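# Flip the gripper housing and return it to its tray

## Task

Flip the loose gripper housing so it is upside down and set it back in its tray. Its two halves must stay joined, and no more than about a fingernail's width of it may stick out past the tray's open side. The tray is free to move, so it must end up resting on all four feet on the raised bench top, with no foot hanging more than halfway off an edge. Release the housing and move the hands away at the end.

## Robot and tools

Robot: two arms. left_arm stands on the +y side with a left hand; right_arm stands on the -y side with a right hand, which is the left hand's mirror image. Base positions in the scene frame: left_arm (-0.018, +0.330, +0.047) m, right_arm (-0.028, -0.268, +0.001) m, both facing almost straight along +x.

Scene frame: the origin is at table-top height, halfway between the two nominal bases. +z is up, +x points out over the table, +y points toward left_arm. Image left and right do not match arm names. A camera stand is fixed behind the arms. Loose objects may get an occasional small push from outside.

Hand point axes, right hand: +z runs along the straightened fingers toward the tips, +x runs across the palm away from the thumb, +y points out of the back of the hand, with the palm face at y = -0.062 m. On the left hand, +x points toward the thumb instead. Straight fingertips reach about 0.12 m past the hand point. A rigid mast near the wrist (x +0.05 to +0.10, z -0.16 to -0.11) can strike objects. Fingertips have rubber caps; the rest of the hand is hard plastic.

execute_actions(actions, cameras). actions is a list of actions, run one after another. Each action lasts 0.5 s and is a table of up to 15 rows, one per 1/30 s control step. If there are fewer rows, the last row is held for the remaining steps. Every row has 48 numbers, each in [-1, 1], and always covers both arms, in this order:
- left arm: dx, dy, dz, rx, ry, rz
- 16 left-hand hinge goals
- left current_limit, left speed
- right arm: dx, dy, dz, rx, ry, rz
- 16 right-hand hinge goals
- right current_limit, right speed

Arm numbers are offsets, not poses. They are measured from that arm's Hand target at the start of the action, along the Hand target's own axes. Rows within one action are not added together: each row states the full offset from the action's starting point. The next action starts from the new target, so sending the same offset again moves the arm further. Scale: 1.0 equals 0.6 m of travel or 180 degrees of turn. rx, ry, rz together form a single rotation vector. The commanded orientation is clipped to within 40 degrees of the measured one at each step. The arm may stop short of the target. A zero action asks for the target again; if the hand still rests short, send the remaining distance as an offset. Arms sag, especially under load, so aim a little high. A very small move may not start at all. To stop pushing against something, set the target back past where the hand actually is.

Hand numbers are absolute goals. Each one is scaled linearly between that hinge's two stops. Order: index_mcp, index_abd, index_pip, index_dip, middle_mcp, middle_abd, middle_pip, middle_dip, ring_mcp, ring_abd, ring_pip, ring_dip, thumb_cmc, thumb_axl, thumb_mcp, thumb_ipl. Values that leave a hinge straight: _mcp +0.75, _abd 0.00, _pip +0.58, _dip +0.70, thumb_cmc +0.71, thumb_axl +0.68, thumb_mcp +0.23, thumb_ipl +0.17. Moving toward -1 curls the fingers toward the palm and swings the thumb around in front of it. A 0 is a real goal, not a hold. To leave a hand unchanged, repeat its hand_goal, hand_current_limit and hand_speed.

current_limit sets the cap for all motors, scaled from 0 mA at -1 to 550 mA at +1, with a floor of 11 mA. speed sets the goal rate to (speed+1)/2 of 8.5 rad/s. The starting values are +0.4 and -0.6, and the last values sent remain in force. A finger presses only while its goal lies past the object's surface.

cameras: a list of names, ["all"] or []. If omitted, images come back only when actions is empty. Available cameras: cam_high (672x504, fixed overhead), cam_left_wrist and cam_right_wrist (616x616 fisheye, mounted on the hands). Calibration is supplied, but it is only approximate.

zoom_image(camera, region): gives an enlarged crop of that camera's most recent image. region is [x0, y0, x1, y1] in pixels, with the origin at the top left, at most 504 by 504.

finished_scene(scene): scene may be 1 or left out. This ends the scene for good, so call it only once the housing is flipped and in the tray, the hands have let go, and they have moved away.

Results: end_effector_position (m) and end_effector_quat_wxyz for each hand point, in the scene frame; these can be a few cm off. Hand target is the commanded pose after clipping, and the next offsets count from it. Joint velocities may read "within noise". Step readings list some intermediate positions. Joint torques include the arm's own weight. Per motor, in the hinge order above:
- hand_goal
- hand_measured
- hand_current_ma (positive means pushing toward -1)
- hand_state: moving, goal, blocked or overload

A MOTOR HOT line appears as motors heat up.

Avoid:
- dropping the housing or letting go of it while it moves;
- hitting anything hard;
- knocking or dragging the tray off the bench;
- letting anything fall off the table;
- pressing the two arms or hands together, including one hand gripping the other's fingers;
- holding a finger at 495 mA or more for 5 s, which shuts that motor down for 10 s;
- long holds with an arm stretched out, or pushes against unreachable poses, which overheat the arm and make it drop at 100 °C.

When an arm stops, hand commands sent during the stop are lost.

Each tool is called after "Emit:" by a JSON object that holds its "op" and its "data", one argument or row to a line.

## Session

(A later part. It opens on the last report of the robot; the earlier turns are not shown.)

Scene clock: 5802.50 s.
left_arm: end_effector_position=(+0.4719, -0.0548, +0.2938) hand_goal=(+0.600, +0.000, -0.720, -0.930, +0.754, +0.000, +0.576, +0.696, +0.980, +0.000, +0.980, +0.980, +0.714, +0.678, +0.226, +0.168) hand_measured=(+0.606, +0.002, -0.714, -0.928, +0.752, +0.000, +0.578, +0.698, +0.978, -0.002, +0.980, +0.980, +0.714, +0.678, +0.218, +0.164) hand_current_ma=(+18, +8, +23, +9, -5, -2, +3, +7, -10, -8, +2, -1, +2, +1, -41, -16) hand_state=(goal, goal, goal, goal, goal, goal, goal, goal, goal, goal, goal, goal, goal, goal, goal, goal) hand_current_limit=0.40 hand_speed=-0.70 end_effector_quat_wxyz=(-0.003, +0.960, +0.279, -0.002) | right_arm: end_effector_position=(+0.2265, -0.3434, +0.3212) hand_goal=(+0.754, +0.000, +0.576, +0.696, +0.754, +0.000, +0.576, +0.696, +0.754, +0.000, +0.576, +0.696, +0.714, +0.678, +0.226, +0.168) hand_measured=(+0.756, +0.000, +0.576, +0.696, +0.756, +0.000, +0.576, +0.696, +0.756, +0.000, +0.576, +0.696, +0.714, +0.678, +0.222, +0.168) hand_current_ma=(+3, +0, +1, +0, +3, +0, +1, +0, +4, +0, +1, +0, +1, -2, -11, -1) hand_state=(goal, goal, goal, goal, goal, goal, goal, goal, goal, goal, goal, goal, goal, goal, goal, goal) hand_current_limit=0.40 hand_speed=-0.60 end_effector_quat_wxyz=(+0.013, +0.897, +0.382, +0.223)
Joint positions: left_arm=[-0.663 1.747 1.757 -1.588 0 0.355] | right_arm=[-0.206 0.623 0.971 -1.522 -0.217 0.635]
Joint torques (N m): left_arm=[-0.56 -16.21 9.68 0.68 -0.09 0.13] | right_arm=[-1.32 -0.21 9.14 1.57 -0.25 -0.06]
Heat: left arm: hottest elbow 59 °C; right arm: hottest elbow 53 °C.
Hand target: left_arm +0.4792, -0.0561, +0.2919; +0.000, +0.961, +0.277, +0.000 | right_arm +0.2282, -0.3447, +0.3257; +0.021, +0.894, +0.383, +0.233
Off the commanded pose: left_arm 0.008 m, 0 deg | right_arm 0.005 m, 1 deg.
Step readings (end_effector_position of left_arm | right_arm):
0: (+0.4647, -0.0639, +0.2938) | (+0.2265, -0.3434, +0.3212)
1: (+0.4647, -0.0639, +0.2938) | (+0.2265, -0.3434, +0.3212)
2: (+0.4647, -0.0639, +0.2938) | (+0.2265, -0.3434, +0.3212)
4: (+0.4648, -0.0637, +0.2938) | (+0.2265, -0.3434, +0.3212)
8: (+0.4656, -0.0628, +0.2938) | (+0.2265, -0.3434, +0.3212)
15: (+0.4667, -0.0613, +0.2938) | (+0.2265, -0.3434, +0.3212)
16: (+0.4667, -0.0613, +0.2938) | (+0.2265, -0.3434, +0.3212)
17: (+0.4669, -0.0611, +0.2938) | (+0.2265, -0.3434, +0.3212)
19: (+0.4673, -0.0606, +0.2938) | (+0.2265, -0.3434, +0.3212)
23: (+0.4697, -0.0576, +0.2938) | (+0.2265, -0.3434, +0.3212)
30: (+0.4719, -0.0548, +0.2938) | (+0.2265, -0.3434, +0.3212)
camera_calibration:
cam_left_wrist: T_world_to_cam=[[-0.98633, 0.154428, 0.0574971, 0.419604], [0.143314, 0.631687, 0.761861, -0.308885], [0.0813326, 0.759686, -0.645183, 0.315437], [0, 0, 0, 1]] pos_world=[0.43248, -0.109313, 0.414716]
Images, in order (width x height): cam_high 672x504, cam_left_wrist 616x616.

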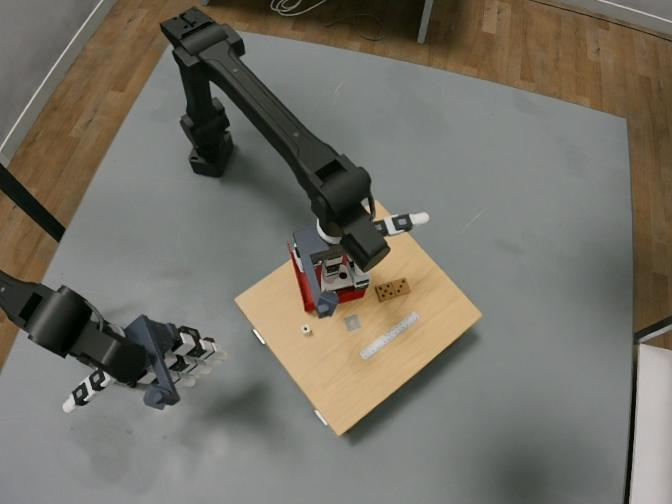

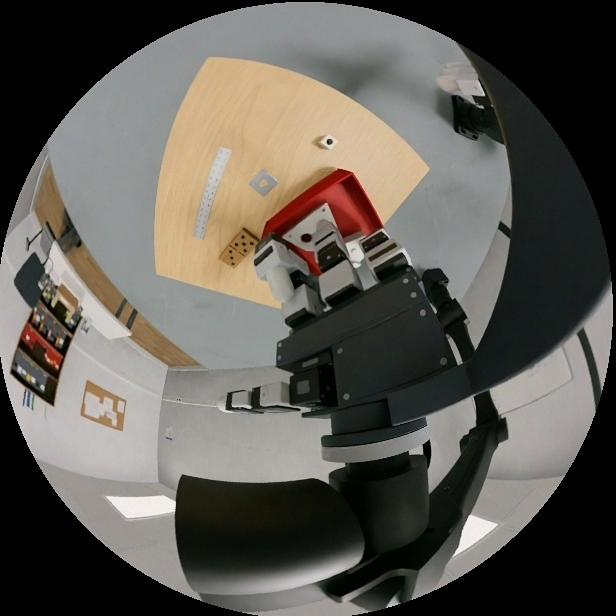

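Emit:
{"op": "execute_actions", "data": {
  "actions": [
    [[0,0,0,0,0,0,0.6,0,-0.72,-0.93,0.754,0,0.576,0.696,0.754,0.04,0.98,0.98,0.714,0.678,0.226,0.168,0.4,-0.8,0,0,0,0,0,0,0.754,0,0.576,0.696,0.754,0,0.576,0.696,0.754,0,0.576,0.696,0.714,0.678,0.226,0.168,0.4,-0.6]],
    [[0,0,0,0,0,0,0.6,0,-0.72,-0.93,0.754,0,0.576,0.696,0.754,0.04,0.576,0.98,0.714,0.678,0.226,0.168,0.4,-0.8,0,0,0,0,0,0,0.754,0,0.576,0.696,0.754,0,0.576,0.696,0.754,0,0.576,0.696,0.714,0.678,0.226,0.168,0.4,-0.6]],
    [[0,0,0,0,0,0,0.6,0,-0.72,-0.93,0.754,0,0.576,0.696,0.754,0.04,0.576,0.98,0.714,0.678,0.226,0.168,0.4,-0.8,0,0,0,0,0,0,0.754,0,0.576,0.696,0.754,0,0.576,0.696,0.754,0,0.576,0.696,0.714,0.678,0.226,0.168,0.4,-0.6]]
  ],
  "cameras": ["cam_high","cam_left_wrist"]
}}

Emit:
{"op": "zoom_image", "data": {
  "camera": "cam_left_wrist",
  "region": [290, 180, 410, 300]
}}

Scene clock: 5825.93 s.
left_arm: end_effector_position=(+0.4719, -0.0548, +0.2938) hand_goal=(+0.600, +0.000, -0.720, -0.930, +0.754, +0.000, +0.576, +0.696, +0.754, +0.040, +0.576, +0.980, +0.714, +0.678, +0.226, +0.168) hand_measured=(+0.606, +0.002, -0.714, -0.928, +0.752, +0.000, +0.578, +0.698, +0.754, +0.036, +0.578, +0.980, +0.714, +0.678, +0.218, +0.164) hand_current_ma=(+18, +8, +23, +9, -5, -2, +3, +7, -1, -9, +8, -1, +2, +1, -41, -16) hand_state=(goal, goal, goal, goal, goal, goal, goal, goal, goal, goal, goal, goal, goal, goal, goal, goal) hand_current_limit=0.40 hand_speed=-0.80 end_effector_quat_wxyz=(-0.003, +0.960, +0.279, -0.002) | right_arm: end_effector_position=(+0.2265, -0.3434, +0.3212) hand_goal=(+0.754, +0.000, +0.576, +0.696, +0.754, +0.000, +0.576, +0.696, +0.754, +0.000, +0.576, +0.696, +0.714, +0.678, +0.226, +0.168) hand_measured=(+0.756, +0.000, +0.576, +0.696, +0.756, +0.000, +0.576, +0.696, +0.756, +0.000, +0.576, +0.696, +0.714, +0.678, +0.222, +0.168) hand_current_ma=(+3, +0, +1, +0, +3, +0, +1, +0, +4, +0, +1, +0, +1, -2, -11, -1) hand_state=(goal, goal, goal, goal, goal, goal, goal, goal, goal, goal, goal, goal, goal, goal, goal, goal) hand_current_limit=0.40 hand_speed=-0.60 end_effector_quat_wxyz=(+0.013, +0.897, +0.382, +0.223)
Joint positions: left_arm=[-0.663 1.747 1.757 -1.588 0 0.355] | right_arm=[-0.206 0.623 0.971 -1.522 -0.217 0.635]
Joint torques (N m): left_arm=[-0.79 -16.21 9.65 0.68 -0.14 0.13] | right_arm=[-1.44 -0.15 9.2 1.59 -0.24 -0.06]
Heat: left arm: hottest elbow 60 °C; right arm: hottest elbow 53 °C.
Hand target: left_arm +0.4792, -0.0561, +0.2919; +0.000, +0.961, +0.277, +0.000 | right_arm +0.2282, -0.3447, +0.3257; +0.021, +0.894, +0.383, +0.233
Off the commanded pose: left_arm 0.008 m, 0 deg | right_arm 0.005 m, 1 deg.
Step readings (end_effector_position of left_arm | right_arm):
0: (+0.4719, -0.0548, +0.2938) | (+0.2265, -0.3434, +0.3212)
1: (+0.4719, -0.0548, +0.2938) | (+0.2265, -0.3434, +0.3212)
2: (+0.4719, -0.0548, +0.2938) | (+0.2265, -0.3434, +0.3212)
4: (+0.4719, -0.0548, +0.2938) | (+0.2265, -0.3434, +0.3212)
8: (+0.4719, -0.0548, +0.2938) | (+0.2265, -0.3434, +0.3212)
15: (+0.4719, -0.0548, +0.2938) | (+0.2265, -0.3434, +0.3212)
16: (+0.4719, -0.0548, +0.2938) | (+0.2265, -0.3434, +0.3212)
17: (+0.4719, -0.0548, +0.2938) | (+0.2265, -0.3434, +0.3212)
19: (+0.4719, -0.0548, +0.2938) | (+0.2265, -0.3434, +0.3212)
23: (+0.4719, -0.0548, +0.2938) | (+0.2265, -0.3434, +0.3212)
30: (+0.4719, -0.0548, +0.2938) | (+0.2265, -0.3434, +0.3212)
31: (+0.4719, -0.0548, +0.2938) | (+0.2265, -0.3434, +0.3212)
32: (+0.4719, -0.0548, +0.2938) | (+0.2265, -0.3434, +0.3212)
34: (+0.4719, -0.0548, +0.2938) | (+0.2265, -0.3434, +0.3212)
38: (+0.4719, -0.0548, +0.2938) | (+0.2265, -0.3434, +0.3212)
45: (+0.4719, -0.0548, +0.2938) | (+0.2265, -0.3434, +0.3212)
camera_calibration:
cam_left_wrist: T_world_to_cam=[[-0.98633, 0.154428, 0.0574971, 0.419604], [0.143314, 0.631687, 0.761861, -0.308885], [0.0813326, 0.759686, -0.645183, 0.315437], [0, 0, 0, 1]] pos_world=[0.43248, -0.109313, 0.414716]
Images, in order (width x height): cam_high 672x504, cam_left_wrist 616x616.

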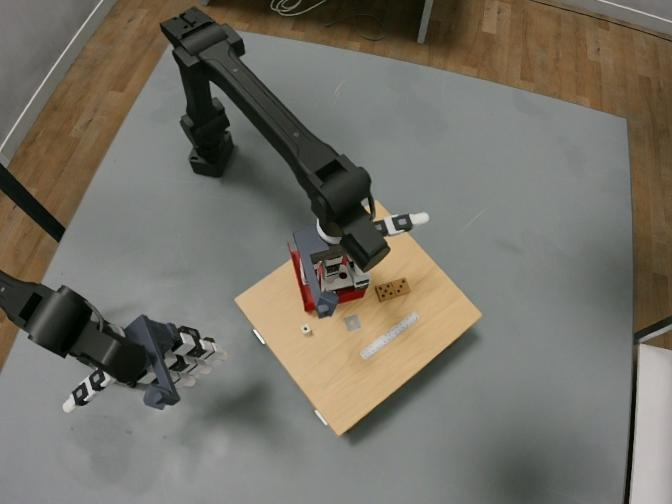

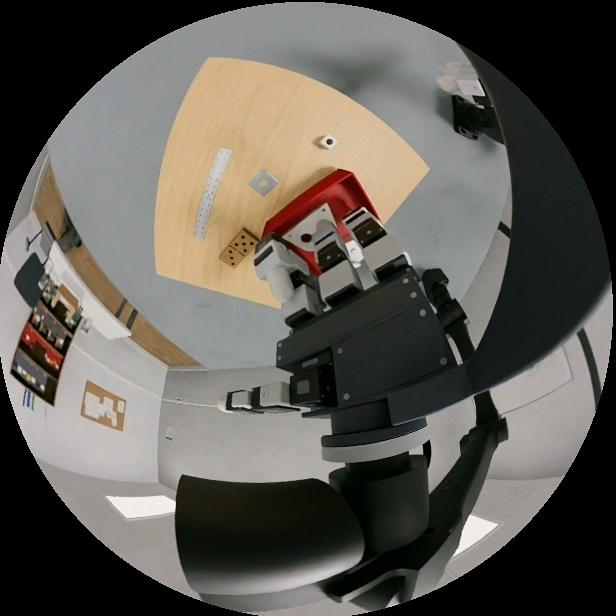

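Scaled by 4.200 from the camera's 616x616 image, which has a finer 880x880 frame.

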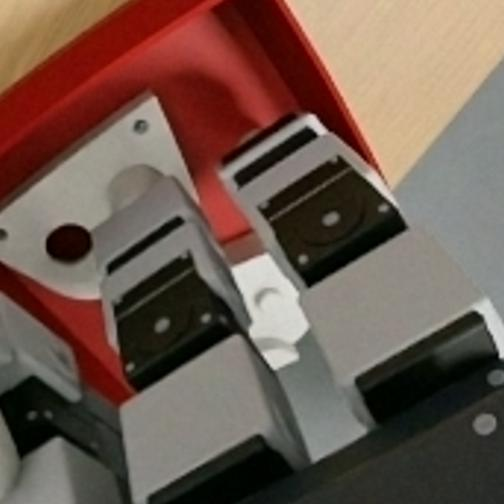

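Emit:
{"op": "execute_actions", "data": {
  "actions": [
    [[0,0,0,0,0,0,0.6,0,-0.72,-0.93,0.754,0,0.576,0.696,0.754,0.04,0.576,0.696,0.714,0.678,0.226,0.168,0.4,-0.8,0,0,0,0,0,0,0.754,0,0.576,0.696,0.754,0,0.576,0.696,0.754,0,0.576,0.696,0.714,0.678,0.226,0.168,0.4,-0.6]],
    [[0,0,0,0,0,0,0.6,0,-0.72,-0.93,0.754,0,0.576,0.696,0.754,0.12,0.576,0.696,0.714,0.678,0.226,0.168,0.4,-0.85,0,0,0,0,0,0,0.754,0,0.576,0.696,0.754,0,0.576,0.696,0.754,0,0.576,0.696,0.714,0.678,0.226,0.168,0.4,-0.6]]
  ],
  "cameras": ["cam_high","cam_left_wrist"]
}}

Emit:
{"op": "zoom_image", "data": {
  "camera": "cam_left_wrist",
  "region": [290, 180, 410, 300]
}}

Emit:
{"op": "zoom_image", "data": {
  "camera": "cam_high",
  "region": [290, 230, 380, 320]
}}

Scene clock: 5833.37 s.
left_arm: end_effector_position=(+0.4719, -0.0548, +0.2938) hand_goal=(+0.600, +0.000, -0.720, -0.930, +0.754, +0.000, +0.576, +0.696, +0.754, +0.120, +0.576, +0.696, +0.714, +0.678, +0.226, +0.168) hand_measured=(+0.606, +0.002, -0.714, -0.928, +0.752, +0.000, +0.578, +0.698, +0.754, +0.116, +0.578, +0.698, +0.714, +0.678, +0.218, +0.164) hand_current_ma=(+18, +8, +23, +9, -5, -2, +3, +7, -1, -12, +8, +9, +2, +1, -41, -16) hand_state=(goal, goal, goal, goal, goal, goal, goal, goal, goal, goal, goal, goal, goal, goal, goal, goal) hand_current_limit=0.40 hand_speed=-0.85 end_effector_quat_wxyz=(-0.003, +0.960, +0.279, -0.002) | right_arm: end_effector_position=(+0.2265, -0.3434, +0.3212) hand_goal=(+0.754, +0.000, +0.576, +0.696, +0.754, +0.000, +0.576, +0.696, +0.754, +0.000, +0.576, +0.696, +0.714, +0.678, +0.226, +0.168) hand_measured=(+0.756, +0.000, +0.576, +0.696, +0.756, +0.000, +0.576, +0.696, +0.756, +0.000, +0.576, +0.696, +0.714, +0.678, +0.222, +0.168) hand_current_ma=(+3, +0, +1, +0, +3, +0, +1, +0, +4, +0, +1, +0, +1, -2, -11, -1) hand_state=(goal, goal, goal, goal, goal, goal, goal, goal, goal, goal, goal, goal, goal, goal, goal, goal) hand_current_limit=0.40 hand_speed=-0.60 end_effector_quat_wxyz=(+0.013, +0.897, +0.382, +0.223)
Joint positions: left_arm=[-0.663 1.747 1.757 -1.588 0 0.355] | right_arm=[-0.206 0.623 0.971 -1.522 -0.217 0.635]
Joint torques (N m): left_arm=[-0.03 -16.67 9.65 0.44 -0.09 0.12] | right_arm=[-1.14 0.03 9.13 1.62 -0.27 -0.06]
Heat: left arm: hottest elbow 61 °C; right arm: hottest elbow 53 °C.
Hand target: left_arm +0.4792, -0.0561, +0.2919; +0.000, +0.961, +0.277, +0.000 | right_arm +0.2282, -0.3447, +0.3257; +0.021, +0.894, +0.383, +0.233
Off the commanded pose: left_arm 0.008 m, 0 deg | right_arm 0.005 m, 1 deg.
Step readings (end_effector_position of left_arm | right_arm):
0: (+0.4719, -0.0548, +0.2938) | (+0.2265, -0.3434, +0.3212)
1: (+0.4719, -0.0548, +0.2938) | (+0.2265, -0.3434, +0.3212)
2: (+0.4719, -0.0548, +0.2938) | (+0.2265, -0.3434, +0.3212)
4: (+0.4719, -0.0548, +0.2938) | (+0.2265, -0.3434, +0.3212)
8: (+0.4719, -0.0548, +0.2938) | (+0.2265, -0.3434, +0.3212)
15: (+0.4719, -0.0548, +0.2938) | (+0.2265, -0.3434, +0.3212)
16: (+0.4719, -0.0548, +0.2938) | (+0.2265, -0.3434, +0.3212)
17: (+0.4719, -0.0548, +0.2938) | (+0.2265, -0.3434, +0.3212)
19: (+0.4719, -0.0548, +0.2938) | (+0.2265, -0.3434, +0.3212)
23: (+0.4719, -0.0548, +0.2938) | (+0.2265, -0.3434, +0.3212)
30: (+0.4719, -0.0548, +0.2938) | (+0.2265, -0.3434, +0.3212)
camera_calibration:
cam_left_wrist: T_world_to_cam=[[-0.98633, 0.154428, 0.0574971, 0.419604], [0.143314, 0.631687, 0.761861, -0.308885], [0.0813326, 0.759686, -0.645183, 0.315437], [0, 0, 0, 1]] pos_world=[0.43248, -0.109313, 0.414716]
Images, in order (width x height): cam_high 672x504, cam_left_wrist 616x616.

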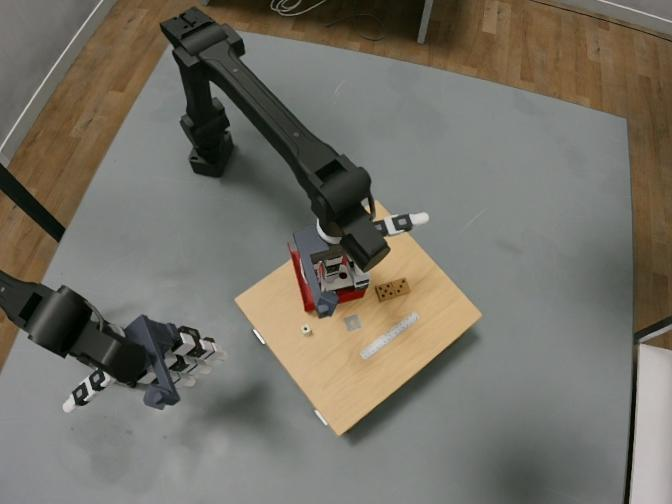

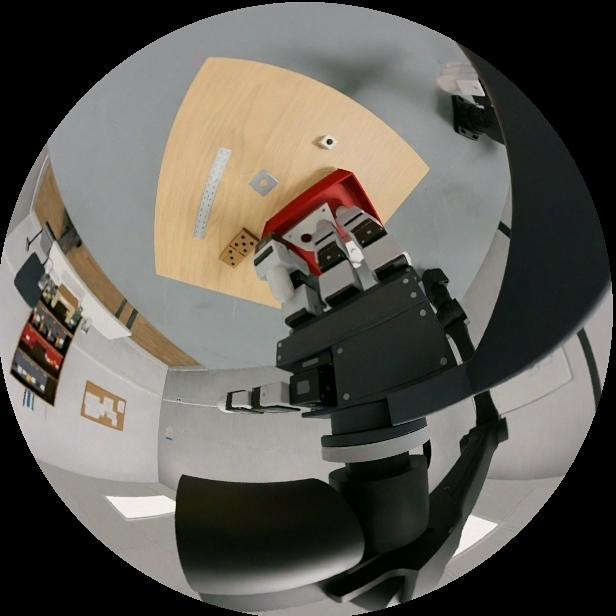

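Scaled by 4.200 from the camera's 616x616 image, which has a finer 880x880 frame.

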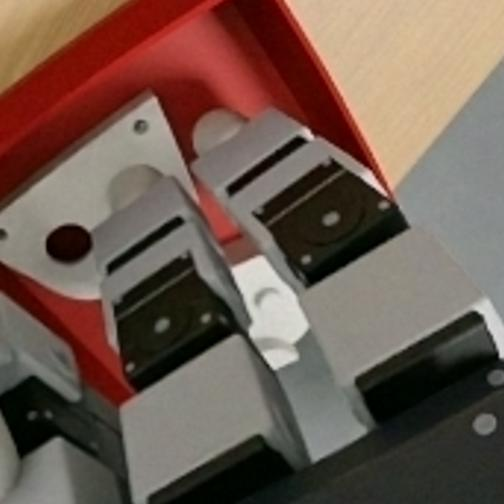

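Scaled by 5.600 from the camera's 672x504 image, which has a finer 960x720 frame.

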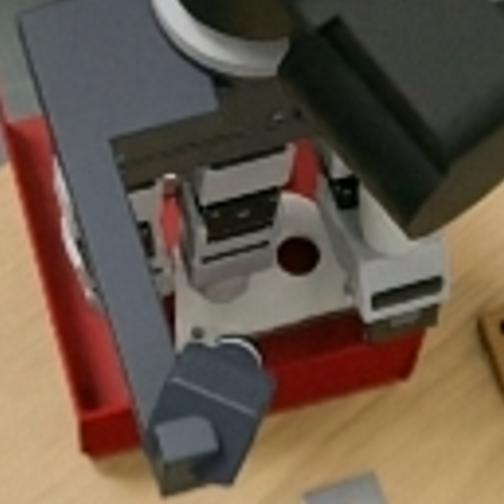

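Emit:
{"op": "execute_actions", "data": {
  "actions": [
    [[0,0,0,0,0,0,0.6,0,-0.72,-0.93,0.754,0,0.576,0.696,0.754,0.18,0.576,0.696,0.714,0.678,0.226,0.168,0.4,-0.85,0,0,0,0,0,0,0.754,0,0.576,0.696,0.754,0,0.576,0.696,0.754,0,0.576,0.696,0.714,0.678,0.226,0.168,0.4,-0.6]]
  ],
  "cameras": ["cam_high", "cam_left_wrist"]
}}

Scene clock: 5852.73 s.
left_arm: end_effector_position=(+0.4719, -0.0548, +0.2938) hand_goal=(+0.600, +0.000, -0.720, -0.930, +0.754, +0.000, +0.576, +0.696, +0.754, +0.180, +0.576, +0.696, +0.714, +0.678, +0.226, +0.168) hand_measured=(+0.606, +0.002, -0.714, -0.928, +0.752, +0.000, +0.578, +0.698, +0.754, +0.176, +0.578, +0.698, +0.714, +0.678, +0.218, +0.164) hand_current_ma=(+18, +8, +23, +9, -5, -2, +3, +7, -1, -14, +8, +9, +2, +1, -41, -16) hand_state=(goal, goal, goal, goal, goal, goal, goal, goal, goal, goal, goal, goal, goal, goal, goal, goal) hand_current_limit=0.40 hand_speed=-0.85 end_effector_quat_wxyz=(-0.003, +0.960, +0.279, -0.002) | right_arm: end_effector_position=(+0.2265, -0.3434, +0.3212) hand_goal=(+0.754, +0.000, +0.576, +0.696, +0.754, +0.000, +0.576, +0.696, +0.754, +0.000, +0.576, +0.696, +0.714, +0.678, +0.226, +0.168) hand_measured=(+0.756, +0.000, +0.576, +0.696, +0.756, +0.000, +0.576, +0.696, +0.756, +0.000, +0.576, +0.696, +0.714, +0.678, +0.222, +0.168) hand_current_ma=(+3, +0, +1, +0, +3, +0, +1, +0, +4, +0, +1, +0, +1, -2, -11, -1) hand_state=(goal, goal, goal, goal, goal, goal, goal, goal, goal, goal, goal, goal, goal, goal, goal, goal) hand_current_limit=0.40 hand_speed=-0.60 end_effector_quat_wxyz=(+0.013, +0.897, +0.382, +0.223)
Joint positions: left_arm=[-0.663 1.747 1.757 -1.588 0 0.355] | right_arm=[-0.206 0.623 0.971 -1.522 -0.217 0.635]
Joint torques (N m): left_arm=[-0.67 -16.44 9.83 0.62 -0.1 0.12] | right_arm=[-1.08 -0.32 9.1 1.66 -0.24 -0.06]
Heat: left arm: hottest elbow 61 °C; right arm: hottest elbow 53 °C.
Hand target: left_arm +0.4792, -0.0561, +0.2919; +0.000, +0.961, +0.277, +0.000 | right_arm +0.2282, -0.3447, +0.3257; +0.021, +0.894, +0.383, +0.233
Off the commanded pose: left_arm 0.008 m, 0 deg | right_arm 0.005 m, 1 deg.
Step readings (end_effector_position of left_arm | right_arm):
0: (+0.4719, -0.0548, +0.2938) | (+0.2265, -0.3434, +0.3212)
1: (+0.4719, -0.0548, +0.2938) | (+0.2265, -0.3434, +0.3212)
2: (+0.4719, -0.0548, +0.2938) | (+0.2265, -0.3434, +0.3212)
4: (+0.4719, -0.0548, +0.2938) | (+0.2265, -0.3434, +0.3212)
8: (+0.4719, -0.0548, +0.2938) | (+0.2265, -0.3434, +0.3212)
15: (+0.4719, -0.0548, +0.2938) | (+0.2265, -0.3434, +0.3212)
camera_calibration:
cam_left_wrist: T_world_to_cam=[[-0.98633, 0.154428, 0.0574971, 0.419604], [0.143314, 0.631687, 0.761861, -0.308885], [0.0813326, 0.759686, -0.645183, 0.315437], [0, 0, 0, 1]] pos_world=[0.43248, -0.109313, 0.414716]
Images, in order (width x height): cam_high 672x504, cam_left_wrist 616x616.

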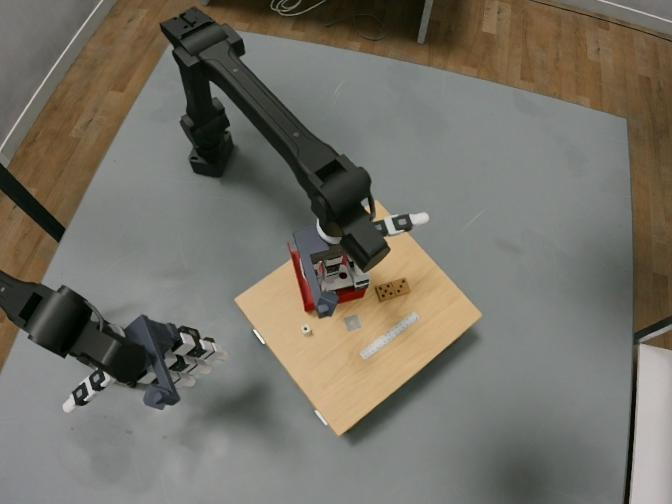

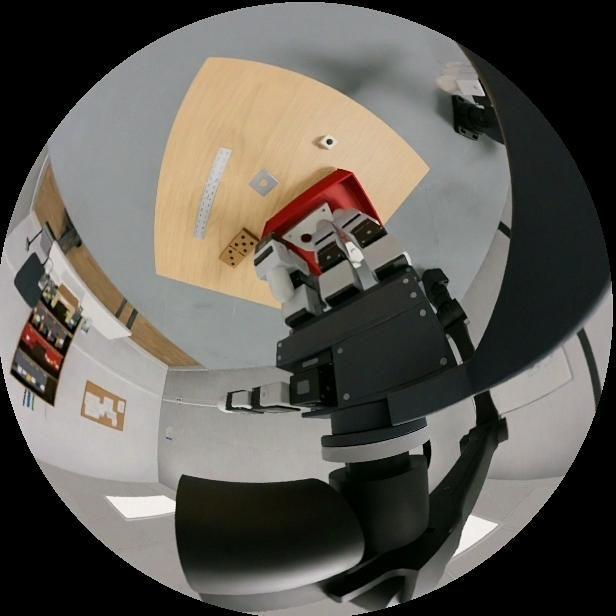

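Emit:
{"op": "zoom_image", "data": {
  "camera": "cam_left_wrist",
  "region": [220, 150, 420, 320]
}}

Emit:
{"op": "zoom_image", "data": {
  "camera": "cam_high",
  "region": [270, 210, 400, 330]
}}

Scaled by 2.520 from the camera's 616x616 image, which has a finer 880x880 frame.

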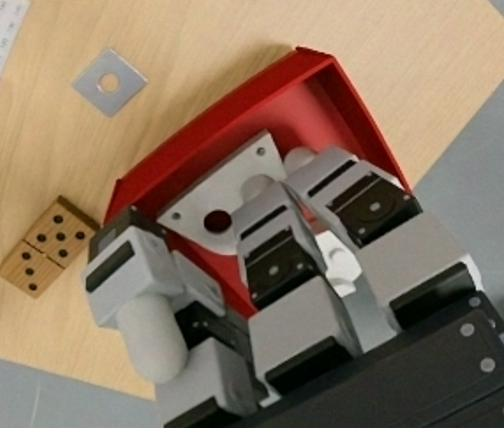

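Scaled by 3.877 from the camera's 672x504 image, which has a finer 960x720 frame.

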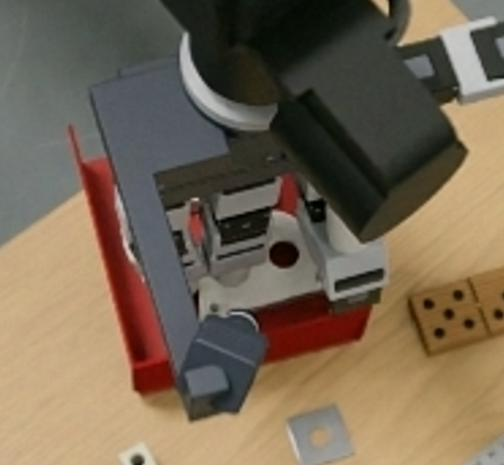

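Emit:
{"op": "execute_actions", "data": {
  "actions": [
    [[0,0,0,0,0,0,0.6,0,-0.72,-0.93,0.754,0,0.576,0.696,0.754,0.28,0.576,0.696,0.714,0.678,0.226,0.168,0.4,-0.85,0,0,0,0,0,0,0.754,0,0.576,0.696,0.754,0,0.576,0.696,0.754,0,0.576,0.696,0.714,0.678,0.226,0.168,0.4,-0.6]]
  ],
  "cameras": []
}}

Scene clock: 5860.27 s.
left_arm: end_effector_position=(+0.4718, -0.0549, +0.2938) hand_goal=(+0.600, +0.000, -0.720, -0.930, +0.754, +0.000, +0.576, +0.696, +0.754, +0.280, +0.576, +0.696, +0.714, +0.678, +0.226, +0.168) hand_measured=(+0.606, +0.002, -0.714, -0.928, +0.752, +0.014, +0.578, +0.698, +0.754, +0.208, +0.578, +0.698, +0.714, +0.678, +0.218, +0.164) hand_current_ma=(+18, +8, +23, +9, -5, +47, +3, +7, +0, -271, +8, +9, +2, +1, -41, -16) hand_state=(goal, goal, goal, goal, goal, goal, goal, goal, goal, blocked, goal, goal, goal, goal, goal, goal) hand_current_limit=0.40 hand_speed=-0.85 end_effector_quat_wxyz=(-0.002, +0.960, +0.279, -0.002) | right_arm: end_effector_position=(+0.2265, -0.3434, +0.3212) hand_goal=(+0.754, +0.000, +0.576, +0.696, +0.754, +0.000, +0.576, +0.696, +0.754, +0.000, +0.576, +0.696, +0.714, +0.678, +0.226, +0.168) hand_measured=(+0.756, +0.000, +0.576, +0.696, +0.756, +0.000, +0.576, +0.696, +0.756, +0.000, +0.576, +0.696, +0.714, +0.678, +0.222, +0.168) hand_current_ma=(+3, +0, +1, +0, +3, +0, +1, +0, +4, +0, +1, +0, +1, -2, -11, -1) hand_state=(goal, goal, goal, goal, goal, goal, goal, goal, goal, goal, goal, goal, goal, goal, goal, goal) hand_current_limit=0.40 hand_speed=-0.60 end_effector_quat_wxyz=(+0.013, +0.897, +0.382, +0.223)
Joint positions: left_arm=[-0.663 1.747 1.757 -1.588 0.001 0.355] | right_arm=[-0.206 0.623 0.971 -1.522 -0.217 0.635]
Joint torques (N m): left_arm=[-0.44 -16.09 9.61 0.5 -0.11 0.09] | right_arm=[-1.2 -0.09 9.14 1.61 -0.27 -0.05]
Heat: left arm: hottest elbow 61 °C; right arm: hottest elbow 53 °C.
Hand target: left_arm +0.4792, -0.0562, +0.2919; +0.000, +0.961, +0.277, +0.000 | right_arm +0.2282, -0.3447, +0.3257; +0.021, +0.894, +0.383, +0.233
Off the commanded pose: left_arm 0.008 m, 0 deg | right_arm 0.005 m, 1 deg.
Step readings (end_effector_position of left_arm | right_arm):
0: (+0.4719, -0.0548, +0.2938) | (+0.2265, -0.3434, +0.3212)
1: (+0.4719, -0.0548, +0.2938) | (+0.2265, -0.3434, +0.3212)
2: (+0.4719, -0.0548, +0.2938) | (+0.2265, -0.3434, +0.3212)
4: (+0.4719, -0.0548, +0.2938) | (+0.2265, -0.3434, +0.3212)
8: (+0.4719, -0.0549, +0.2938) | (+0.2265, -0.3434, +0.3212)
15: (+0.4718, -0.0549, +0.2938) | (+0.2265, -0.3434, +0.3212)
No camera images: "cameras" was empty.

Emit:
{"op": "execute_actions", "data": {
  "actions": [
    [[0,0,0,0,0,0,0.6,0,-0.72,-0.93,0.754,-0.07,0.576,0.696,0.754,0.28,0.576,0.696,0.714,0.678,0.226,0.168,0.4,-0.85,0,0,0,0,0,0,0.754,0,0.576,0.696,0.754,0,0.576,0.696,0.754,0,0.576,0.696,0.714,0.678,0.226,0.168,0.4,-0.6]]
  ],
  "cameras": ["cam_left_wrist"]
}}

Emit:
{"op": "zoom_image", "data": {
  "camera": "cam_left_wrist",
  "region": [240, 160, 400, 300]
}}

Scene clock: 5873.00 s.
left_arm: end_effector_position=(+0.4718, -0.0549, +0.2938) hand_goal=(+0.600, +0.000, -0.720, -0.930, +0.754, -0.070, +0.576, +0.696, +0.754, +0.280, +0.576, +0.696, +0.714, +0.678, +0.226, +0.168) hand_measured=(+0.606, +0.002, -0.714, -0.928, +0.752, +0.010, +0.578, +0.698, +0.754, +0.208, +0.578, +0.698, +0.714, +0.678, +0.218, +0.164) hand_current_ma=(+18, +8, +23, +9, -5, +304, +3, +7, +0, -271, +8, +9, +2, +1, -41, -16) hand_state=(goal, goal, goal, goal, goal, blocked, goal, goal, goal, blocked, goal, goal, goal, goal, goal, goal) hand_current_limit=0.40 hand_speed=-0.85 end_effector_quat_wxyz=(-0.002, +0.960, +0.279, -0.002) | right_arm: end_effector_position=(+0.2265, -0.3434, +0.3212) hand_goal=(+0.754, +0.000, +0.576, +0.696, +0.754, +0.000, +0.576, +0.696, +0.754, +0.000, +0.576, +0.696, +0.714, +0.678, +0.226, +0.168) hand_measured=(+0.756, +0.000, +0.576, +0.696, +0.756, +0.000, +0.576, +0.696, +0.756, +0.000, +0.576, +0.696, +0.714, +0.678, +0.222, +0.168) hand_current_ma=(+3, +0, +1, +0, +3, +0, +1, +0, +4, +0, +1, +0, +1, -2, -11, -1) hand_state=(goal, goal, goal, goal, goal, goal, goal, goal, goal, goal, goal, goal, goal, goal, goal, goal) hand_current_limit=0.40 hand_speed=-0.60 end_effector_quat_wxyz=(+0.013, +0.897, +0.382, +0.223)
Joint positions: left_arm=[-0.663 1.747 1.757 -1.588 0.001 0.355] | right_arm=[-0.206 0.623 0.971 -1.522 -0.217 0.635]
Joint torques (N m): left_arm=[-0.15 -16.73 9.48 0.57 -0.09 0.13] | right_arm=[-1.2 -0.15 9.09 1.62 -0.25 -0.07]
Heat: left arm: hottest elbow 61 °C; right arm: hottest elbow 53 °C.
Hand target: left_arm +0.4792, -0.0562, +0.2919; +0.000, +0.961, +0.277, +0.000 | right_arm +0.2282, -0.3447, +0.3257; +0.021, +0.894, +0.383, +0.233
Off the commanded pose: left_arm 0.008 m, 0 deg | right_arm 0.005 m, 1 deg.
Step readings (end_effector_position of left_arm | right_arm):
0: (+0.4718, -0.0549, +0.2938) | (+0.2265, -0.3434, +0.3212)
1: (+0.4718, -0.0549, +0.2938) | (+0.2265, -0.3434, +0.3212)
2: (+0.4718, -0.0549, +0.2938) | (+0.2265, -0.3434, +0.3212)
4: (+0.4718, -0.0549, +0.2938) | (+0.2265, -0.3434, +0.3212)
8: (+0.4718, -0.0549, +0.2938) | (+0.2265, -0.3434, +0.3212)
15: (+0.4718, -0.0549, +0.2938) | (+0.2265, -0.3434, +0.3212)
camera_calibration:
cam_left_wrist: T_world_to_cam=[[-0.986305, 0.154486, 0.0577615, 0.419484], [0.143602, 0.632107, 0.761459, -0.308872], [0.0811234, 0.759325, -0.645635, 0.31574], [0, 0, 0, 1]] pos_world=[0.432479, -0.109314, 0.414816]
Images, in order (width x height): cam_left_wrist 616x616.

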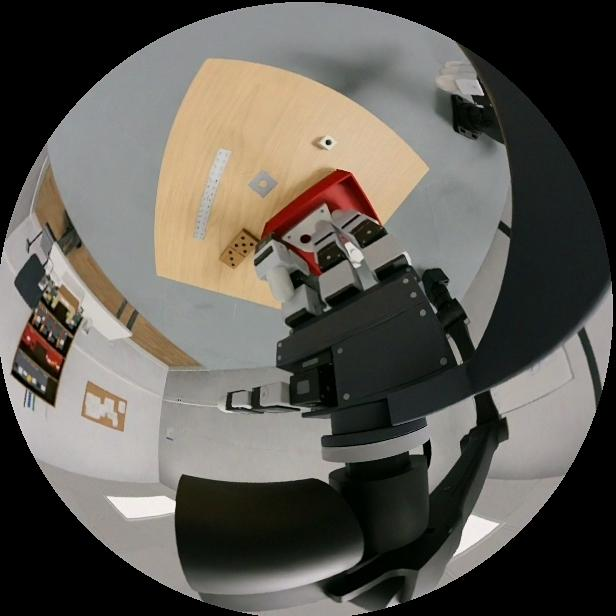

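Scaled by 3.150 from the camera's 616x616 image, which has a finer 880x880 frame.

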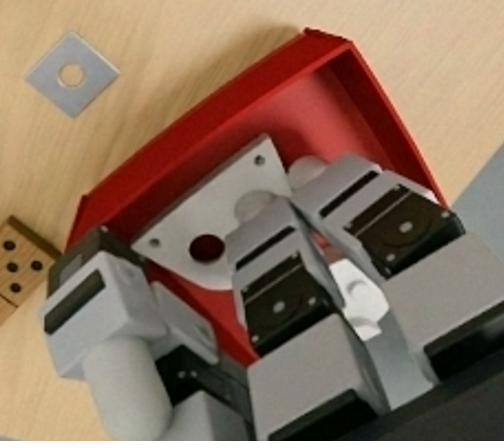

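Emit:
{"op": "execute_actions", "data": {
  "actions": [
    [[0,0,0,0,0,0,0.6,0,-0.72,-0.93,0.754,-0.01,0.576,0.696,0.754,0.14,0.576,0.696,0.714,0.678,0.226,0.168,0.4,-0.85,0,0,0,0,0,0,0.754,0,0.576,0.696,0.754,0,0.576,0.696,0.754,0,0.576,0.696,0.714,0.678,0.226,0.168,0.4,-0.6]],
    [[0,0,0.01,0,0,0,0.6,0,-0.72,-0.93,0.754,-0.01,0.576,0.696,0.754,0.14,0.576,0.696,0.714,0.678,0.226,0.168,0.4,-0.85,0,0,0,0,0,0,0.754,0,0.576,0.696,0.754,0,0.576,0.696,0.754,0,0.576,0.696,0.714,0.678,0.226,0.168,0.4,-0.6]]
  ],
  "cameras": ["cam_left_wrist"]
}}

Emit:
{"op": "zoom_image", "data": {
  "camera": "cam_left_wrist",
  "region": [240, 160, 400, 300]
}}

Scene clock: 5890.50 s.
left_arm: end_effector_position=(+0.4738, -0.0564, +0.2932) hand_goal=(+0.600, +0.000, -0.720, -0.930, +0.754, -0.010, +0.576, +0.696, +0.754, +0.140, +0.576, +0.696, +0.714, +0.678, +0.226, +0.168) hand_measured=(+0.606, +0.002, -0.714, -0.928, +0.752, -0.008, +0.578, +0.698, +0.754, +0.142, +0.578, +0.698, +0.714, +0.678, +0.218, +0.164) hand_current_ma=(+18, +8, +23, +9, -5, +3, +3, +7, +0, +7, +8, +9, +2, +1, -41, -16) hand_state=(goal, goal, goal, goal, goal, goal, goal, goal, goal, goal, goal, goal, goal, goal, goal, goal) hand_current_limit=0.40 hand_speed=-0.85 end_effector_quat_wxyz=(+0.002, +0.960, +0.279, +0.000) | right_arm: end_effector_position=(+0.2265, -0.3434, +0.3212) hand_goal=(+0.754, +0.000, +0.576, +0.696, +0.754, +0.000, +0.576, +0.696, +0.754, +0.000, +0.576, +0.696, +0.714, +0.678, +0.226, +0.168) hand_measured=(+0.756, +0.000, +0.576, +0.696, +0.756, +0.000, +0.576, +0.696, +0.756, +0.000, +0.576, +0.696, +0.714, +0.678, +0.222, +0.168) hand_current_ma=(+3, +0, +1, +0, +3, +0, +1, +0, +4, +0, +1, +0, +1, -2, -11, -1) hand_state=(goal, goal, goal, goal, goal, goal, goal, goal, goal, goal, goal, goal, goal, goal, goal, goal) hand_current_limit=0.40 hand_speed=-0.60 end_effector_quat_wxyz=(+0.013, +0.897, +0.382, +0.223)
Joint positions: left_arm=[-0.663 1.747 1.754 -1.574 0.001 0.355] | right_arm=[-0.206 0.623 0.971 -1.522 -0.217 0.635]
Joint torques (N m): left_arm=[0.21 -16.21 8.79 0.57 -0.07 0.16] | right_arm=[-1.44 -0.32 9.1 1.57 -0.26 -0.07]
Heat: left arm: hottest elbow 61 °C; right arm: hottest elbow 53 °C.
Hand target: left_arm +0.4791, -0.0561, +0.2857; -0.001, +0.961, +0.277, +0.000 | right_arm +0.2282, -0.3447, +0.3257; +0.021, +0.894, +0.383, +0.233
Off the commanded pose: left_arm 0.009 m, 0 deg | right_arm 0.005 m, 1 deg.
Step readings (end_effector_position of left_arm | right_arm):
0: (+0.4718, -0.0549, +0.2938) | (+0.2265, -0.3434, +0.3212)
1: (+0.4718, -0.0549, +0.2938) | (+0.2265, -0.3434, +0.3212)
2: (+0.4718, -0.0549, +0.2938) | (+0.2265, -0.3434, +0.3212)
4: (+0.4718, -0.0549, +0.2938) | (+0.2265, -0.3434, +0.3212)
8: (+0.4718, -0.0549, +0.2938) | (+0.2265, -0.3434, +0.3212)
15: (+0.4718, -0.0549, +0.2938) | (+0.2265, -0.3434, +0.3212)
16: (+0.4718, -0.0549, +0.2938) | (+0.2265, -0.3434, +0.3212)
17: (+0.4720, -0.0550, +0.2939) | (+0.2265, -0.3434, +0.3212)
19: (+0.4728, -0.0557, +0.2943) | (+0.2265, -0.3434, +0.3212)
23: (+0.4740, -0.0566, +0.2948) | (+0.2265, -0.3434, +0.3212)
30: (+0.4739, -0.0565, +0.2934) | (+0.2265, -0.3434, +0.3212)
camera_calibration:
cam_left_wrist: T_world_to_cam=[[-0.986718, 0.154837, 0.0491179, 0.424437], [0.13768, 0.636701, 0.75872, -0.303841], [0.0862046, 0.755406, -0.649562, 0.314874], [0, 0, 0, 1]] pos_world=[0.433489, -0.110121, 0.414213]
Images, in order (width x height): cam_left_wrist 616x616.

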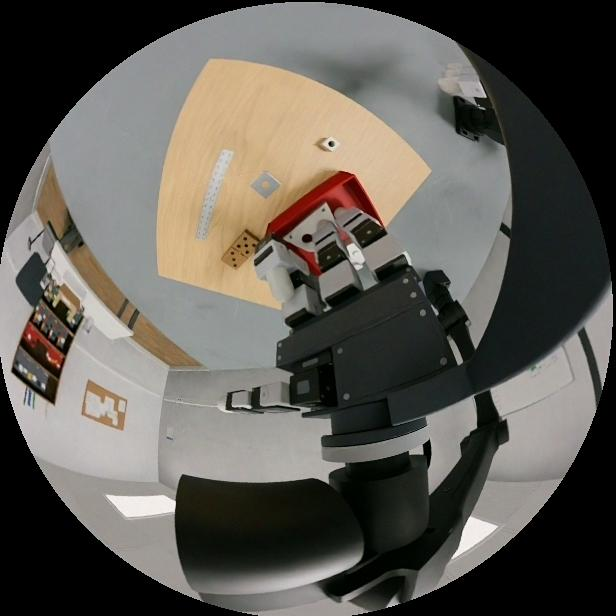

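Scaled by 3.150 from the camera's 616x616 image, which has a finer 880x880 frame.

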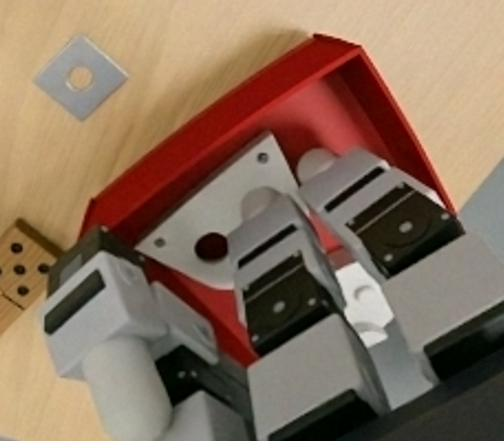

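Emit:
{"op": "zoom_image", "data": {
  "camera": "cam_left_wrist",
  "region": [255, 165, 345, 255]
}}

Scaled by 5.600 from the camera's 616x616 image, which has a finer 880x880 frame.

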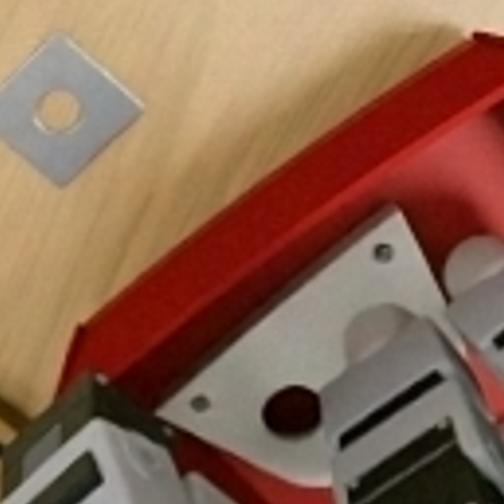

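Emit:
{"op": "execute_actions", "data": {
  "actions": [
    [[0,0,0,0,0,0,0.6,0,-0.72,-0.93,0.754,0,0.576,0.696,0.754,0.0,0.576,-0.5,0.714,0.678,0.226,0.168,0.4,-0.6,0,0,0,0,0,0,0.754,0,0.576,0.696,0.754,0,0.576,0.696,0.754,0,0.576,0.696,0.714,0.678,0.226,0.168,0.4,-0.6]],
    [[0,0,0,0,0,0,0.6,0,-0.72,-0.93,0.754,0,0.576,0.696,0.754,0.0,-0.72,-0.93,0.714,0.678,0.226,0.168,0.4,-0.6,0,0,0,0,0,0,0.754,0,0.576,0.696,0.754,0,0.576,0.696,0.754,0,0.576,0.696,0.714,0.678,0.226,0.168,0.4,-0.6]],
    [[0,0,0,0,0,0,0.6,0,-0.72,-0.93,0.754,0,0.576,0.696,0.6,0.0,-0.72,-0.93,0.714,0.678,0.226,0.168,0.4,-0.6,0,0,0,0,0,0,0.754,0,0.576,0.696,0.754,0,0.576,0.696,0.754,0,0.576,0.696,0.714,0.678,0.226,0.168,0.4,-0.6]]
  ],
  "cameras": ["cam_left_wrist"]
}}

Emit:
{"op": "zoom_image", "data": {
  "camera": "cam_left_wrist",
  "region": [240, 160, 400, 300]
}}

Scene clock: 5950.17 s.
left_arm: end_effector_position=(+0.4737, -0.0560, +0.2925) hand_goal=(+0.600, +0.000, -0.720, -0.930, +0.754, +0.000, +0.576, +0.696, +0.600, +0.000, -0.720, -0.930, +0.714, +0.678, +0.226, +0.168) hand_measured=(+0.604, +0.002, -0.714, -0.928, +0.752, -0.002, +0.576, +0.698, +0.606, +0.004, -0.712, -0.928, +0.714, +0.678, +0.218, +0.164) hand_current_ma=(+18, +8, +23, +9, -6, -7, +3, +7, +24, +9, +26, +8, +1, +1, -41, -16) hand_state=(goal, goal, goal, goal, goal, goal, goal, goal, goal, goal, goal, goal, goal, goal, goal, goal) hand_current_limit=0.40 hand_speed=-0.60 end_effector_quat_wxyz=(+0.001, +0.960, +0.279, +0.001) | right_arm: end_effector_position=(+0.2265, -0.3434, +0.3212) hand_goal=(+0.754, +0.000, +0.576, +0.696, +0.754, +0.000, +0.576, +0.696, +0.754, +0.000, +0.576, +0.696, +0.714, +0.678, +0.226, +0.168) hand_measured=(+0.756, +0.000, +0.576, +0.696, +0.756, +0.000, +0.576, +0.696, +0.756, +0.000, +0.576, +0.696, +0.714, +0.678, +0.222, +0.168) hand_current_ma=(+3, +0, +1, +0, +3, +0, +1, +0, +4, +0, +1, +0, +1, -2, -11, -1) hand_state=(goal, goal, goal, goal, goal, goal, goal, goal, goal, goal, goal, goal, goal, goal, goal, goal) hand_current_limit=0.40 hand_speed=-0.60 end_effector_quat_wxyz=(+0.013, +0.897, +0.382, +0.223)
Joint positions: left_arm=[-0.663 1.747 1.752 -1.574 0 0.355] | right_arm=[-0.206 0.623 0.971 -1.522 -0.217 0.635]
Joint torques (N m): left_arm=[-0.03 -16.32 8.72 0.77 -0.04 0.15] | right_arm=[-1.2 -0.03 9.17 1.62 -0.28 -0.08]
Heat: left arm: hottest elbow 57 °C; right arm: hottest elbow 53 °C.
Hand target: left_arm +0.4792, -0.0561, +0.2858; +0.000, +0.961, +0.277, +0.000 | right_arm +0.2282, -0.3447, +0.3257; +0.021, +0.894, +0.383, +0.233
Off the commanded pose: left_arm 0.009 m, 0 deg | right_arm 0.005 m, 1 deg.
Step readings (end_effector_position of left_arm | right_arm):
0: (+0.4738, -0.0564, +0.2932) | (+0.2265, -0.3434, +0.3212)
1: (+0.4738, -0.0564, +0.2932) | (+0.2265, -0.3434, +0.3212)
2: (+0.4738, -0.0564, +0.2932) | (+0.2265, -0.3434, +0.3212)
4: (+0.4738, -0.0564, +0.2932) | (+0.2265, -0.3434, +0.3212)
8: (+0.4738, -0.0564, +0.2932) | (+0.2265, -0.3434, +0.3212)
15: (+0.4738, -0.0564, +0.2932) | (+0.2265, -0.3434, +0.3212)
16: (+0.4738, -0.0564, +0.2932) | (+0.2265, -0.3434, +0.3212)
17: (+0.4738, -0.0564, +0.2932) | (+0.2265, -0.3434, +0.3212)
19: (+0.4738, -0.0564, +0.2932) | (+0.2265, -0.3434, +0.3212)
23: (+0.4737, -0.0560, +0.2927) | (+0.2265, -0.3434, +0.3212)
30: (+0.4737, -0.0560, +0.2925) | (+0.2265, -0.3434, +0.3212)
31: (+0.4737, -0.0560, +0.2925) | (+0.2265, -0.3434, +0.3212)
32: (+0.4737, -0.0560, +0.2925) | (+0.2265, -0.3434, +0.3212)
34: (+0.4737, -0.0560, +0.2925) | (+0.2265, -0.3434, +0.3212)
38: (+0.4737, -0.0560, +0.2925) | (+0.2265, -0.3434, +0.3212)
45: (+0.4737, -0.0560, +0.2925) | (+0.2265, -0.3434, +0.3212)
camera_calibration:
cam_left_wrist: T_world_to_cam=[[-0.986719, 0.154738, 0.0494062, 0.424216], [0.13767, 0.635239, 0.759946, -0.304011], [0.086208, 0.756656, -0.648105, 0.313744], [0, 0, 0, 1]] pos_world=[0.433389, -0.109918, 0.413412]
Images, in order (width x height): cam_left_wrist 616x616.

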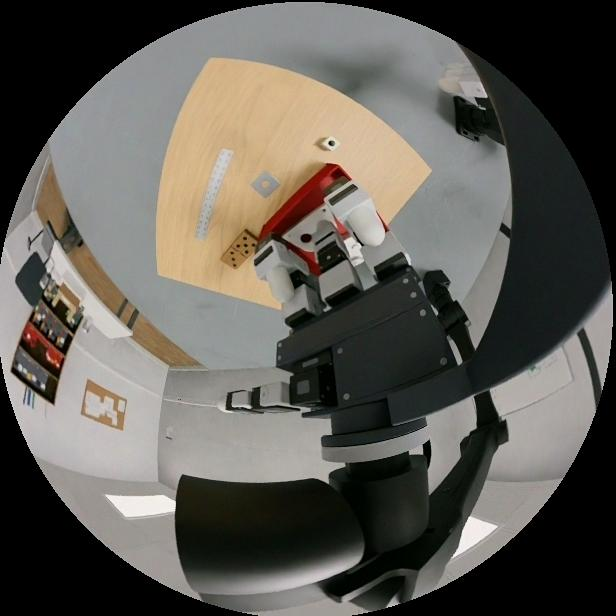

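Scaled by 3.150 from the camera's 616x616 image, which has a finer 880x880 frame.

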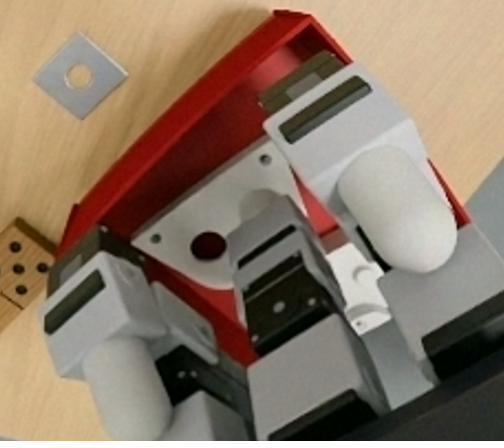

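Emit:
{"op": "execute_actions", "data": {
  "actions": [],
  "cameras": ["cam_high", "cam_left_wrist"]
}}

Emit:
{"op": "zoom_image", "data": {
  "camera": "cam_high",
  "region": [270, 210, 400, 330]
}}

Emit:
{"op": "zoom_image", "data": {
  "camera": "cam_left_wrist",
  "region": [240, 150, 420, 330]
}}

Scene clock: 5956.40 s.
left_arm: end_effector_position=(+0.4737, -0.0560, +0.2925) hand_goal=(+0.600, +0.000, -0.720, -0.930, +0.754, +0.000, +0.576, +0.696, +0.600, +0.000, -0.720, -0.930, +0.714, +0.678, +0.226, +0.168) hand_measured=(+0.604, +0.002, -0.714, -0.928, +0.752, -0.002, +0.576, +0.698, +0.606, +0.004, -0.712, -0.928, +0.714, +0.678, +0.218, +0.164) hand_current_ma=(+18, +8, +23, +9, -6, -7, +3, +7, +24, +9, +26, +8, +1, +1, -41, -16) hand_state=(goal, goal, goal, goal, goal, goal, goal, goal, goal, goal, goal, goal, goal, goal, goal, goal) hand_current_limit=0.40 hand_speed=-0.60 end_effector_quat_wxyz=(+0.001, +0.960, +0.279, +0.001) | right_arm: end_effector_position=(+0.2265, -0.3434, +0.3212) hand_goal=(+0.754, +0.000, +0.576, +0.696, +0.754, +0.000, +0.576, +0.696, +0.754, +0.000, +0.576, +0.696, +0.714, +0.678, +0.226, +0.168) hand_measured=(+0.756, +0.000, +0.576, +0.696, +0.756, +0.000, +0.576, +0.696, +0.756, +0.000, +0.576, +0.696, +0.714, +0.678, +0.222, +0.168) hand_current_ma=(+3, +0, +1, +0, +3, +0, +1, +0, +4, +0, +1, +0, +1, -2, -11, -1) hand_state=(goal, goal, goal, goal, goal, goal, goal, goal, goal, goal, goal, goal, goal, goal, goal, goal) hand_current_limit=0.40 hand_speed=-0.60 end_effector_quat_wxyz=(+0.013, +0.897, +0.382, +0.223)
Joint positions: left_arm=[-0.663 1.747 1.752 -1.574 0 0.355] | right_arm=[-0.206 0.623 0.971 -1.522 -0.217 0.635]
Joint velocities: within noise
Joint torques (N m): left_arm=[-0.44 -16.26 8.98 0.65 -0.05 0.15] | right_arm=[-1.2 -0.32 9.16 1.68 -0.26 -0.05]
Heat: left arm: hottest elbow 57 °C; right arm: hottest elbow 53 °C.
Hand target: left_arm +0.4792, -0.0561, +0.2858; +0.000, +0.961, +0.277, +0.000 | right_arm +0.2282, -0.3447, +0.3257; +0.021, +0.894, +0.383, +0.233
Off the commanded pose: left_arm 0.009 m, 0 deg | right_arm 0.005 m, 1 deg.
camera_calibration:
cam_left_wrist: T_world_to_cam=[[-0.986719, 0.154738, 0.0494062, 0.424216], [0.13767, 0.635239, 0.759946, -0.304011], [0.086208, 0.756656, -0.648105, 0.313744], [0, 0, 0, 1]] pos_world=[0.433389, -0.109918, 0.413412]
Images, in order (width x height): cam_high 672x504, cam_left_wrist 616x616.

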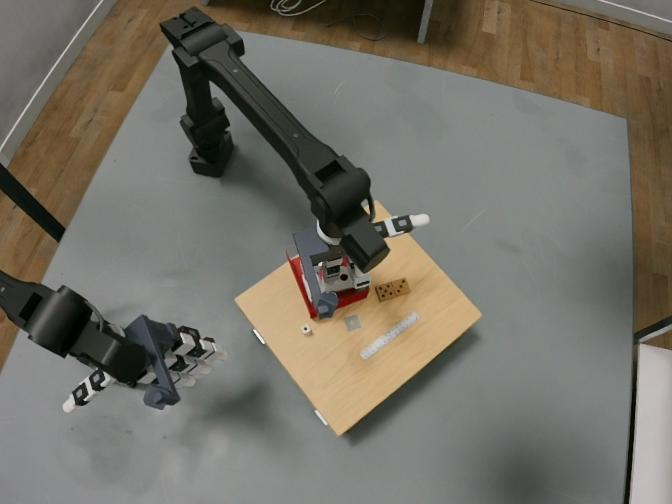

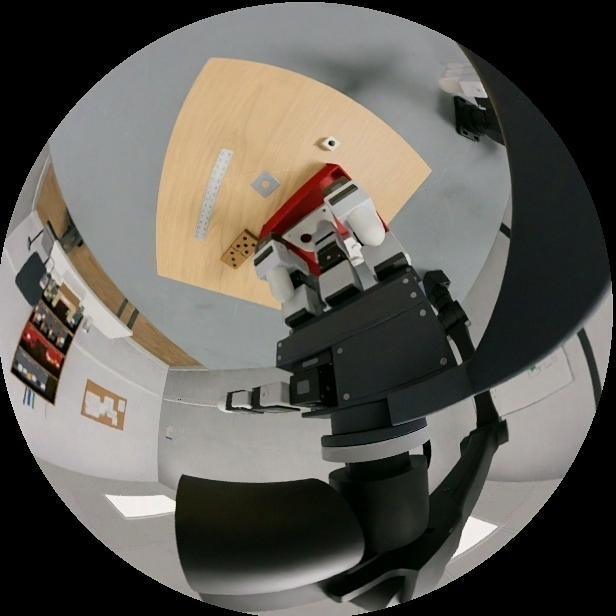

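Scaled by 3.877 from the camera's 672x504 image, which has a finer 960x720 frame.

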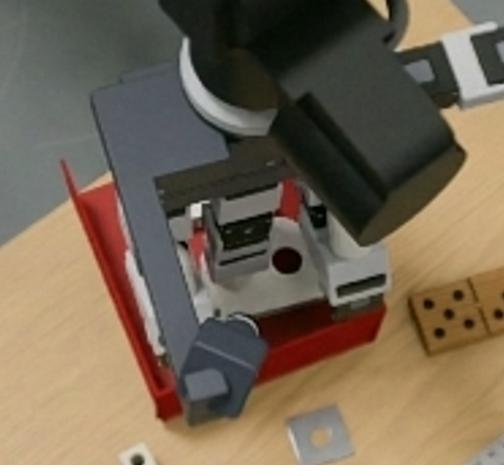

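Scaled by 2.800 from the camera's 616x616 image, which has a finer 880x880 frame.

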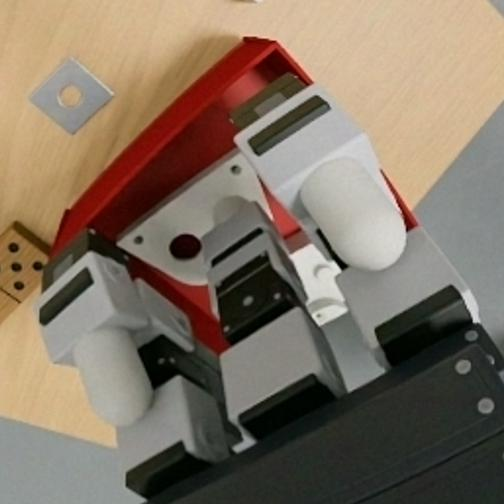

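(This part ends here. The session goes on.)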